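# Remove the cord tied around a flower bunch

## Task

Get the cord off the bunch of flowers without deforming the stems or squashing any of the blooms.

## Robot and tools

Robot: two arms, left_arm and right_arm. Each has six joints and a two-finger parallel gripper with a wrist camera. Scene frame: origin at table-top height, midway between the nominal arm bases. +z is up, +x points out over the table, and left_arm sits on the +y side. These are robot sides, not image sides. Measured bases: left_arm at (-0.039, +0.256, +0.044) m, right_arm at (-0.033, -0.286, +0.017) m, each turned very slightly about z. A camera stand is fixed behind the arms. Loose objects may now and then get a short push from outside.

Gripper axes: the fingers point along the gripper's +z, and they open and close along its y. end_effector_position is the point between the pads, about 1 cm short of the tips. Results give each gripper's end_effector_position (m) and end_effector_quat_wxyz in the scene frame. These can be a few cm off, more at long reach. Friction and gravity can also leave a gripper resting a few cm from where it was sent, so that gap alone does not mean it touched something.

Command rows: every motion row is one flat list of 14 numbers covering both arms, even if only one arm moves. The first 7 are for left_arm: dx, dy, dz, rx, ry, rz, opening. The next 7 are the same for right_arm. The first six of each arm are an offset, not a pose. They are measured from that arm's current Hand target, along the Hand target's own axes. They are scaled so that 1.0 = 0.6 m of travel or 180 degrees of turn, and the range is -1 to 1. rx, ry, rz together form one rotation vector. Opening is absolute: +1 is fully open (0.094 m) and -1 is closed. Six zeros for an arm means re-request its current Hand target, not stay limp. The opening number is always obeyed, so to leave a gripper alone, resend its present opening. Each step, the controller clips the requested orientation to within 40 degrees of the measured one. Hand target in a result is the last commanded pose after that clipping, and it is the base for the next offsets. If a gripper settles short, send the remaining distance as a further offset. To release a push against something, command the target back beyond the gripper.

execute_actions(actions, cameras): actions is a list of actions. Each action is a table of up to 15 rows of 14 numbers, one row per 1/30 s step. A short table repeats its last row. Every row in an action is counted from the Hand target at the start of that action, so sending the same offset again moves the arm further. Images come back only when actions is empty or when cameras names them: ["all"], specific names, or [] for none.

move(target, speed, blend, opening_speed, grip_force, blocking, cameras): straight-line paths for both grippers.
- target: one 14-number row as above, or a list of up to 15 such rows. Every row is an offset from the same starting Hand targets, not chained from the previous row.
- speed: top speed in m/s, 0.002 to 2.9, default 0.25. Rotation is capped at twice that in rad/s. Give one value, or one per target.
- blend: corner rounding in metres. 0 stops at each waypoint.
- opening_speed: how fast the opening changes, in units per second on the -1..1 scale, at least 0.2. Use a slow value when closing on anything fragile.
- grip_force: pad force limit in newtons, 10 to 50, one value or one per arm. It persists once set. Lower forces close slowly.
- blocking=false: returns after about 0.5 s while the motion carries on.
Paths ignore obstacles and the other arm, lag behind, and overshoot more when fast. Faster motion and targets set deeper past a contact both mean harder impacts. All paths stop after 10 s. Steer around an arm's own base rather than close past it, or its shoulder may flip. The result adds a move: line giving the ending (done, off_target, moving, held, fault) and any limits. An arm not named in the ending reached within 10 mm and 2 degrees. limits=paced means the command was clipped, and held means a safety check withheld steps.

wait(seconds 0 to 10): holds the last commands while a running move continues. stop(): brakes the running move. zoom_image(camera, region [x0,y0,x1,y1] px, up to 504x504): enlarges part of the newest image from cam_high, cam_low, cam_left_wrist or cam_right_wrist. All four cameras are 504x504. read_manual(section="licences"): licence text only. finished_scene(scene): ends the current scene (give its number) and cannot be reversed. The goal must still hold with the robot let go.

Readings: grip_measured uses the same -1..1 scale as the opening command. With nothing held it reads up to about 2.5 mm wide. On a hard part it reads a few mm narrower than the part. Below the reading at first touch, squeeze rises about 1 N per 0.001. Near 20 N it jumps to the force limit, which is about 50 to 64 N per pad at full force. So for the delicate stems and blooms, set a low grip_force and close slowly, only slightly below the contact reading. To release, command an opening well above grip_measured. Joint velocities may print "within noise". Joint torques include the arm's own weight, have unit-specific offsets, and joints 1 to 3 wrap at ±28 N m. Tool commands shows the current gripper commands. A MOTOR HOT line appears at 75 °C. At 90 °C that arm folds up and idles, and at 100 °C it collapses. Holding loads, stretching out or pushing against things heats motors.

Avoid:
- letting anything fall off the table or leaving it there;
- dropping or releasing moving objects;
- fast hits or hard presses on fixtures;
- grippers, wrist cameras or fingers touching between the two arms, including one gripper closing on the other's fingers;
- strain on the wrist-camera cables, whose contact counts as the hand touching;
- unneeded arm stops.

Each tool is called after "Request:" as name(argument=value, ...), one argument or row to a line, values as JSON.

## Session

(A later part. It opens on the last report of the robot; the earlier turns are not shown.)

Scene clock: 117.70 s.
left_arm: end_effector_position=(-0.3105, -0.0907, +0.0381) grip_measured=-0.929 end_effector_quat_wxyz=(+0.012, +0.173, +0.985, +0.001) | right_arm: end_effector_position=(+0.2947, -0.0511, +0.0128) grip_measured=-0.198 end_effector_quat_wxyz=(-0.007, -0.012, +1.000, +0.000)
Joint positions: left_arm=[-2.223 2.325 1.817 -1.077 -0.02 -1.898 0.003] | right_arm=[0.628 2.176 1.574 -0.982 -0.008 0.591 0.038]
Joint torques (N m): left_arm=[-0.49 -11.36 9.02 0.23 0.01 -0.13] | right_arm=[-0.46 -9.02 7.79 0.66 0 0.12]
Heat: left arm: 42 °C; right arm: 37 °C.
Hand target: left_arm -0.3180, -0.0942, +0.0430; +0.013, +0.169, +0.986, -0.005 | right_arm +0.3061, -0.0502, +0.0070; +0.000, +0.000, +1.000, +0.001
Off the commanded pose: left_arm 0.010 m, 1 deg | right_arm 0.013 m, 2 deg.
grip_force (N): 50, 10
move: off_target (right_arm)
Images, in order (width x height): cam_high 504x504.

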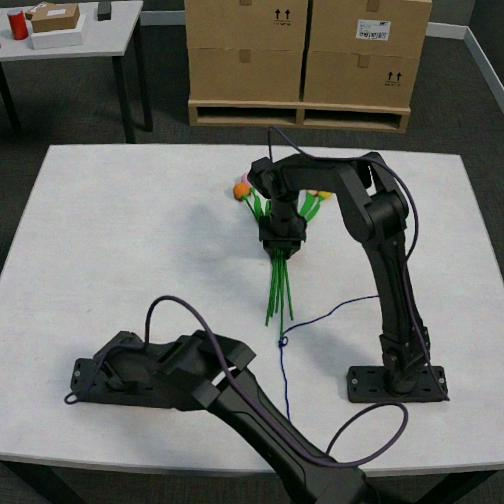

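Request:
move(
  target=[
    [0,0,0,0,0,0,-1,0.0,0,0,0,0,0,0.3],
    [0,0,0,0,0,0,-1,0.015,0,-0.2,0,0,0,0.3],
    [0,0,0,0,0,0,-1,0.33,-0.02,-0.2,0,0,0,0.3],
  ],
  speed=[0.1,0.1,0.2],
  opening_speed=0.4,
  cameras=["all"],
)

Request:
zoom_image(
  camera="cam_right_wrist",
  region=[100, 150, 400, 450],
)

Scene clock: 124.73 s.
left_arm: end_effector_position=(-0.3105, -0.0907, +0.0381) grip_measured=-0.929 end_effector_quat_wxyz=(+0.012, +0.173, +0.985, +0.001) | right_arm: end_effector_position=(+0.1040, -0.0627, +0.1248) grip_measured=+0.298 end_effector_quat_wxyz=(-0.014, -0.015, +1.000, -0.010)
Joint positions: left_arm=[-2.223 2.325 1.817 -1.077 -0.02 -1.898 0.003] | right_arm=[1.02 1.567 1.231 -1.267 -0.013 0.979 0.061]
Joint torques (N m): left_arm=[-0.44 -11.3 8.95 0.23 -0.04 -0.13] | right_arm=[-0.02 -7.69 4.72 0.66 0.04 0.21]
Heat: left arm: 42 °C; right arm: 37 °C.
Hand target: left_arm -0.3180, -0.0942, +0.0430; +0.013, +0.169, +0.986, -0.005 | right_arm +0.1081, -0.0623, +0.1271; +0.000, +0.000, +1.000, +0.001
Off the commanded pose: left_arm 0.010 m, 1 deg | right_arm 0.005 m, 3 deg.
grip_force (N): 50, 10
move: off_target (right_arm)

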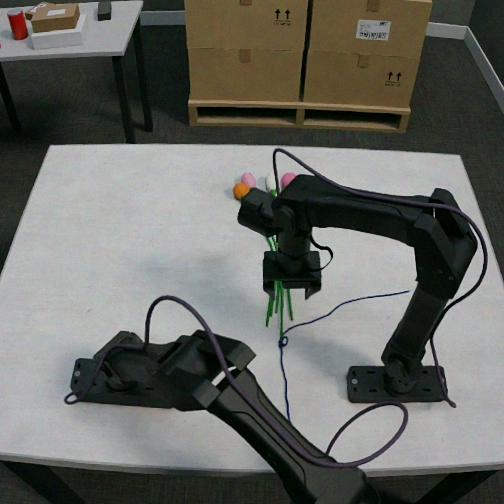

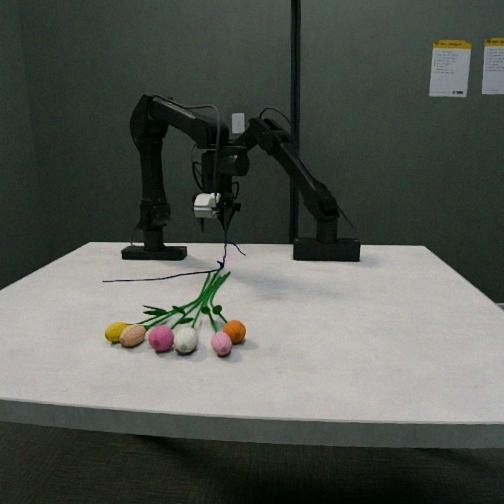

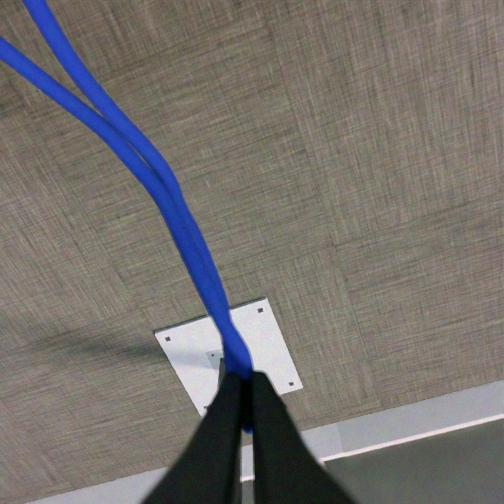

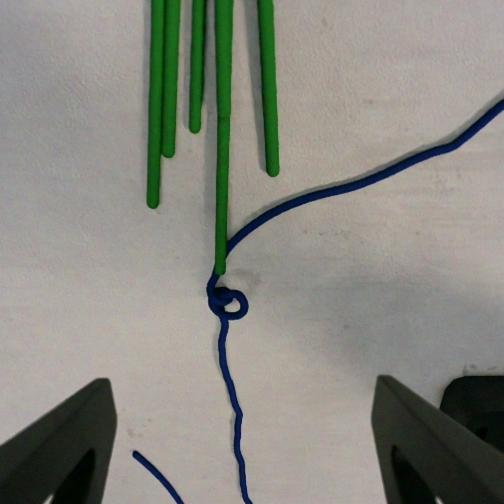

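Scaled by 1.680 from the camera's 504x504 image, which has a finer 720x720 frame.

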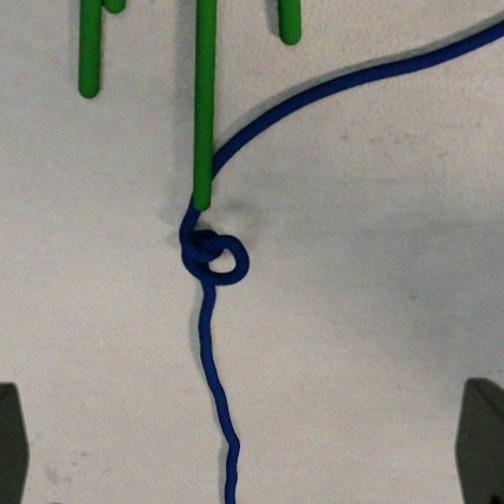

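Request:
move(
  target=[0.06,-0.10,0.0,0,0,0.0,-1,0,0,0,0,0,0,0.3],
  speed=0.05,
  cameras=["cam_high","cam_right_wrist"],
)

Scene clock: 127.90 s.
left_arm: end_effector_position=(-0.3695, -0.1367, +0.0389) grip_measured=-0.929 end_effector_quat_wxyz=(+0.011, +0.177, +0.984, -0.001) | right_arm: end_effector_position=(+0.1042, -0.0624, +0.1248) grip_measured=+0.298 end_effector_quat_wxyz=(-0.014, -0.015, +1.000, -0.009)
Joint positions: left_arm=[-2.257 2.762 2.636 -1.454 -0.02 -1.922 0.003] | right_arm=[1.02 1.567 1.231 -1.266 -0.013 0.979 0.061]
Joint torques (N m): left_arm=[-0.65 -13.52 9.18 0.22 -0.03 -0.16] | right_arm=[-0.03 -7.73 4.72 0.67 0.04 0.21]
Heat: left arm: 42 °C; right arm: 37 °C.
Hand target: left_arm -0.3719, -0.1388, +0.0423; +0.013, +0.169, +0.986, -0.005 | right_arm +0.1081, -0.0623, +0.1271; +0.000, +0.000, +1.000, +0.001
Off the commanded pose: left_arm 0.005 m, 1 deg | right_arm 0.005 m, 3 deg.
grip_force (N): 50, 10
move: off_target (right_arm)
Images, in order (width x height): cam_high 504x504, cam_right_wrist 504x504.

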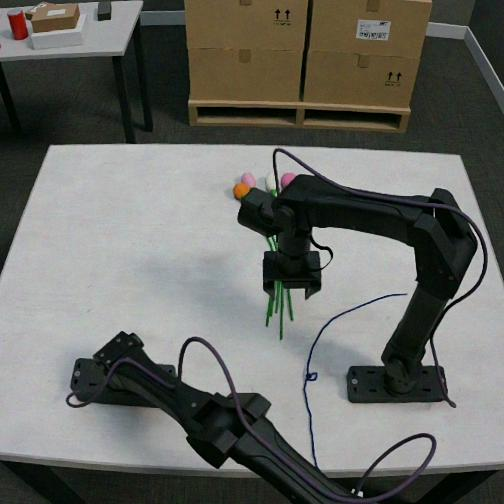

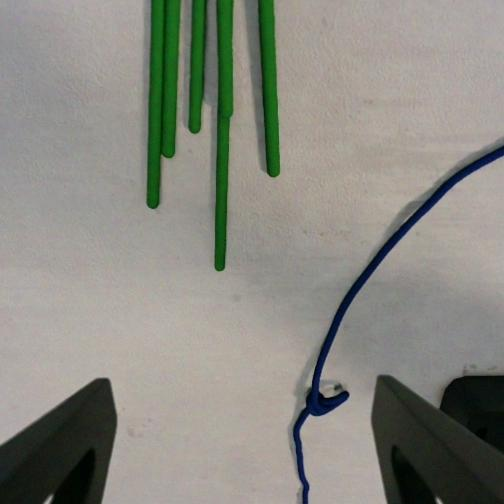

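Request:
move(
  target=[
    [0,0,0,0,0,0,-1,-0.16,-0.33,0,0,0,0,0.3],
    [-0.47,0.43,0,0,0,0,-1,-0.16,-0.33,0,0,0,0,0.3],
    [-0.47,0.43,0.045,0,0,0,-1,-0.16,-0.33,0,0,0,0,0.3],
  ],
  speed=[0.2,0.15,0.1],
  cameras=["all"],
)

Scene clock: 134.50 s.
left_arm: end_effector_position=(-0.0224, +0.0127, +0.0235) grip_measured=-0.929 end_effector_quat_wxyz=(+0.009, +0.171, +0.985, +0.002) | right_arm: end_effector_position=(+0.1933, -0.2594, +0.1192) grip_measured=+0.298 end_effector_quat_wxyz=(-0.019, +0.009, +1.000, +0.001)
Joint positions: left_arm=[-1.498 1.658 0.771 -0.684 -0.019 -1.177 0.003] | right_arm=[0.118 1.443 1.093 -1.258 -0.007 0.125 0.061]
Joint torques (N m): left_arm=[0.36 -5.9 3.95 0.71 0.01 0.11] | right_arm=[-0.28 -4.29 8.65 0.51 -0.02 -0.14]
Heat: left arm: 42 °C; right arm: 37 °C.
Hand target: left_arm -0.0195, +0.0101, +0.0216; +0.013, +0.169, +0.986, -0.005 | right_arm +0.2040, -0.2604, +0.1266; +0.000, +0.000, +1.000, +0.001
Off the commanded pose: left_arm 0.004 m, 1 deg | right_arm 0.013 m, 2 deg.
grip_force (N): 50, 10
move: off_target (right_arm)

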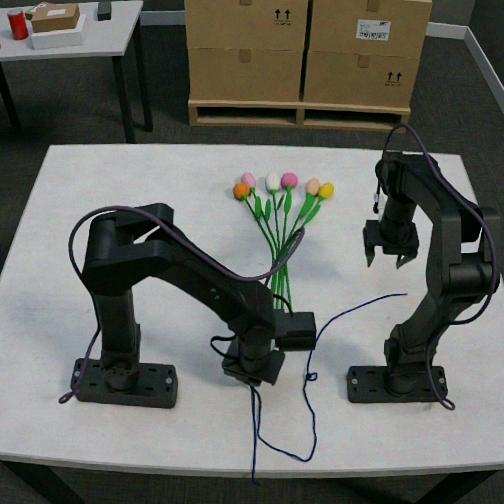

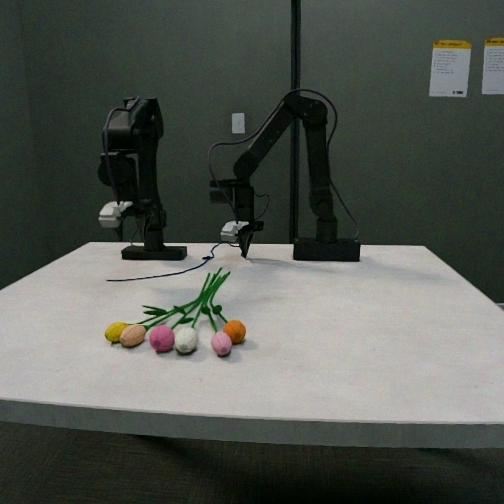

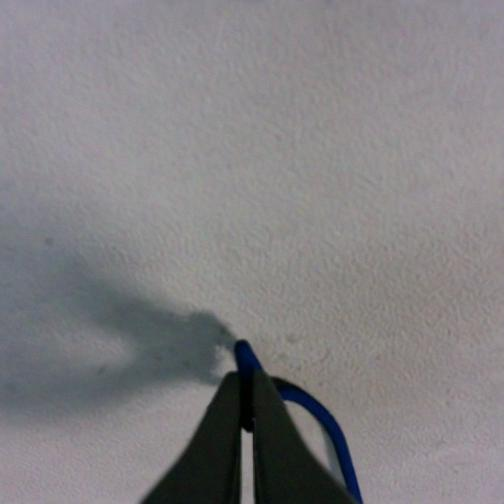

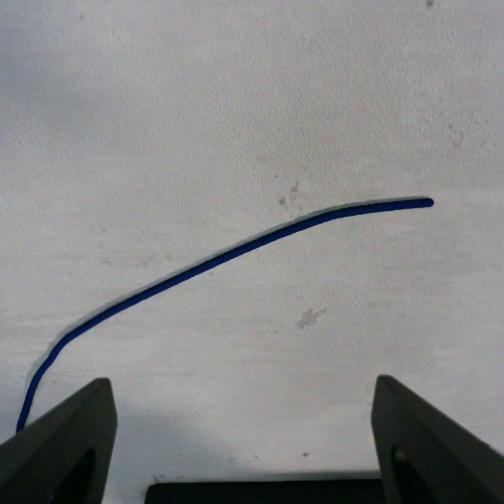

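Request:
move(
  target=[
    [-0.035,0.10,0,0,0,0,-1,0,0,0,0,0,0,0.3],
    [-0.035,0.10,0.018,0,0,0,-1,0,0,0,0,0,0,0.3],
    [-0.035,0.10,0.018,0,0,0,-0.2,0,0,0,0,0,0,0.3],
    [-0.035,0.10,-0.2,0,0,0,-0.2,0,0,0,0,0,0,0.3],
  ],
  speed=[0.1,0.05,0.1,0.1],
  opening_speed=0.7,
  cameras=["cam_high","cam_left_wrist"],
)

Request:
zoom_image(
  camera="cam_high",
  region=[220, 150, 420, 490],
)

Scene clock: 140.93 s.
left_arm: end_effector_position=(+0.0162, +0.0707, +0.1269) grip_measured=-0.202 end_effector_quat_wxyz=(+0.001, +0.169, +0.985, +0.018) | right_arm: end_effector_position=(+0.1933, -0.2594, +0.1192) grip_measured=+0.298 end_effector_quat_wxyz=(-0.019, +0.009, +1.000, +0.001)
Joint positions: left_arm=[-1.28 1.314 0.91 -1.199 -0.017 -0.962 0.038] | right_arm=[0.118 1.443 1.093 -1.258 -0.007 0.125 0.061]
Joint torques (N m): left_arm=[-0.18 -5.72 8.85 0.26 0.03 -0.02] | right_arm=[-0.27 -4.29 8.65 0.51 -0.02 -0.14]
Heat: left arm: 41 °C; right arm: 37 °C.
Hand target: left_arm +0.0175, +0.0614, +0.1418; +0.013, +0.169, +0.986, -0.005 | right_arm +0.2040, -0.2604, +0.1266; +0.000, +0.000, +1.000, +0.001
Off the commanded pose: left_arm 0.018 m, 3 deg | right_arm 0.013 m, 2 deg.
grip_force (N): 50, 10
move: off_target (left_arm, right_arm)
Images, in order (width x height): cam_high 504x504, cam_left_wrist 504x504.

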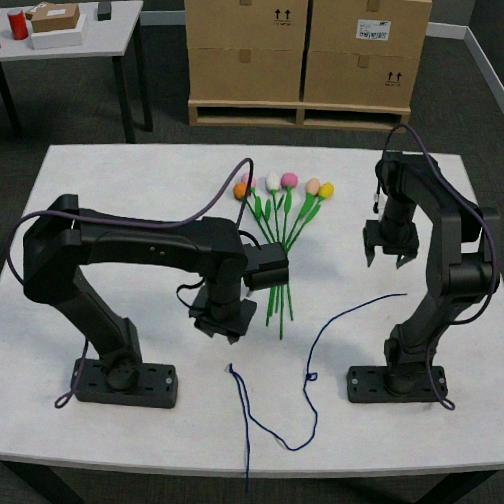

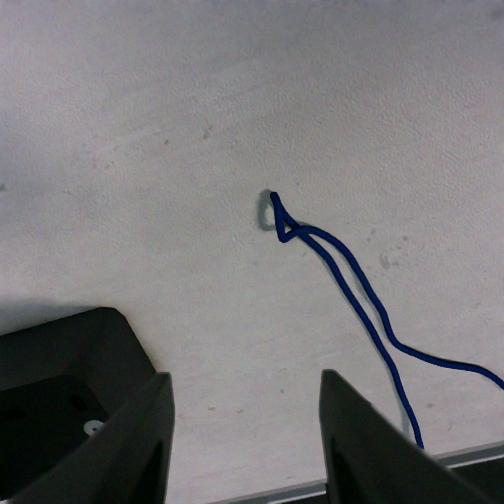

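Scaled by 1.482 from the camera's 504x504 image, which has a finer 720x720 frame.

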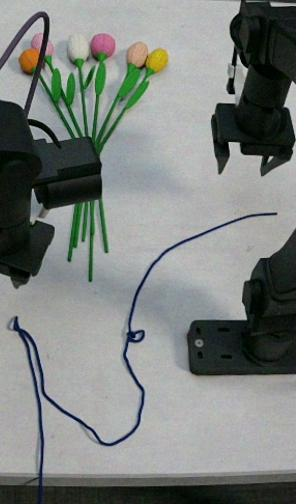

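Request:
finished_scene(
  scene=2,
)

The scene is finished: the task was done.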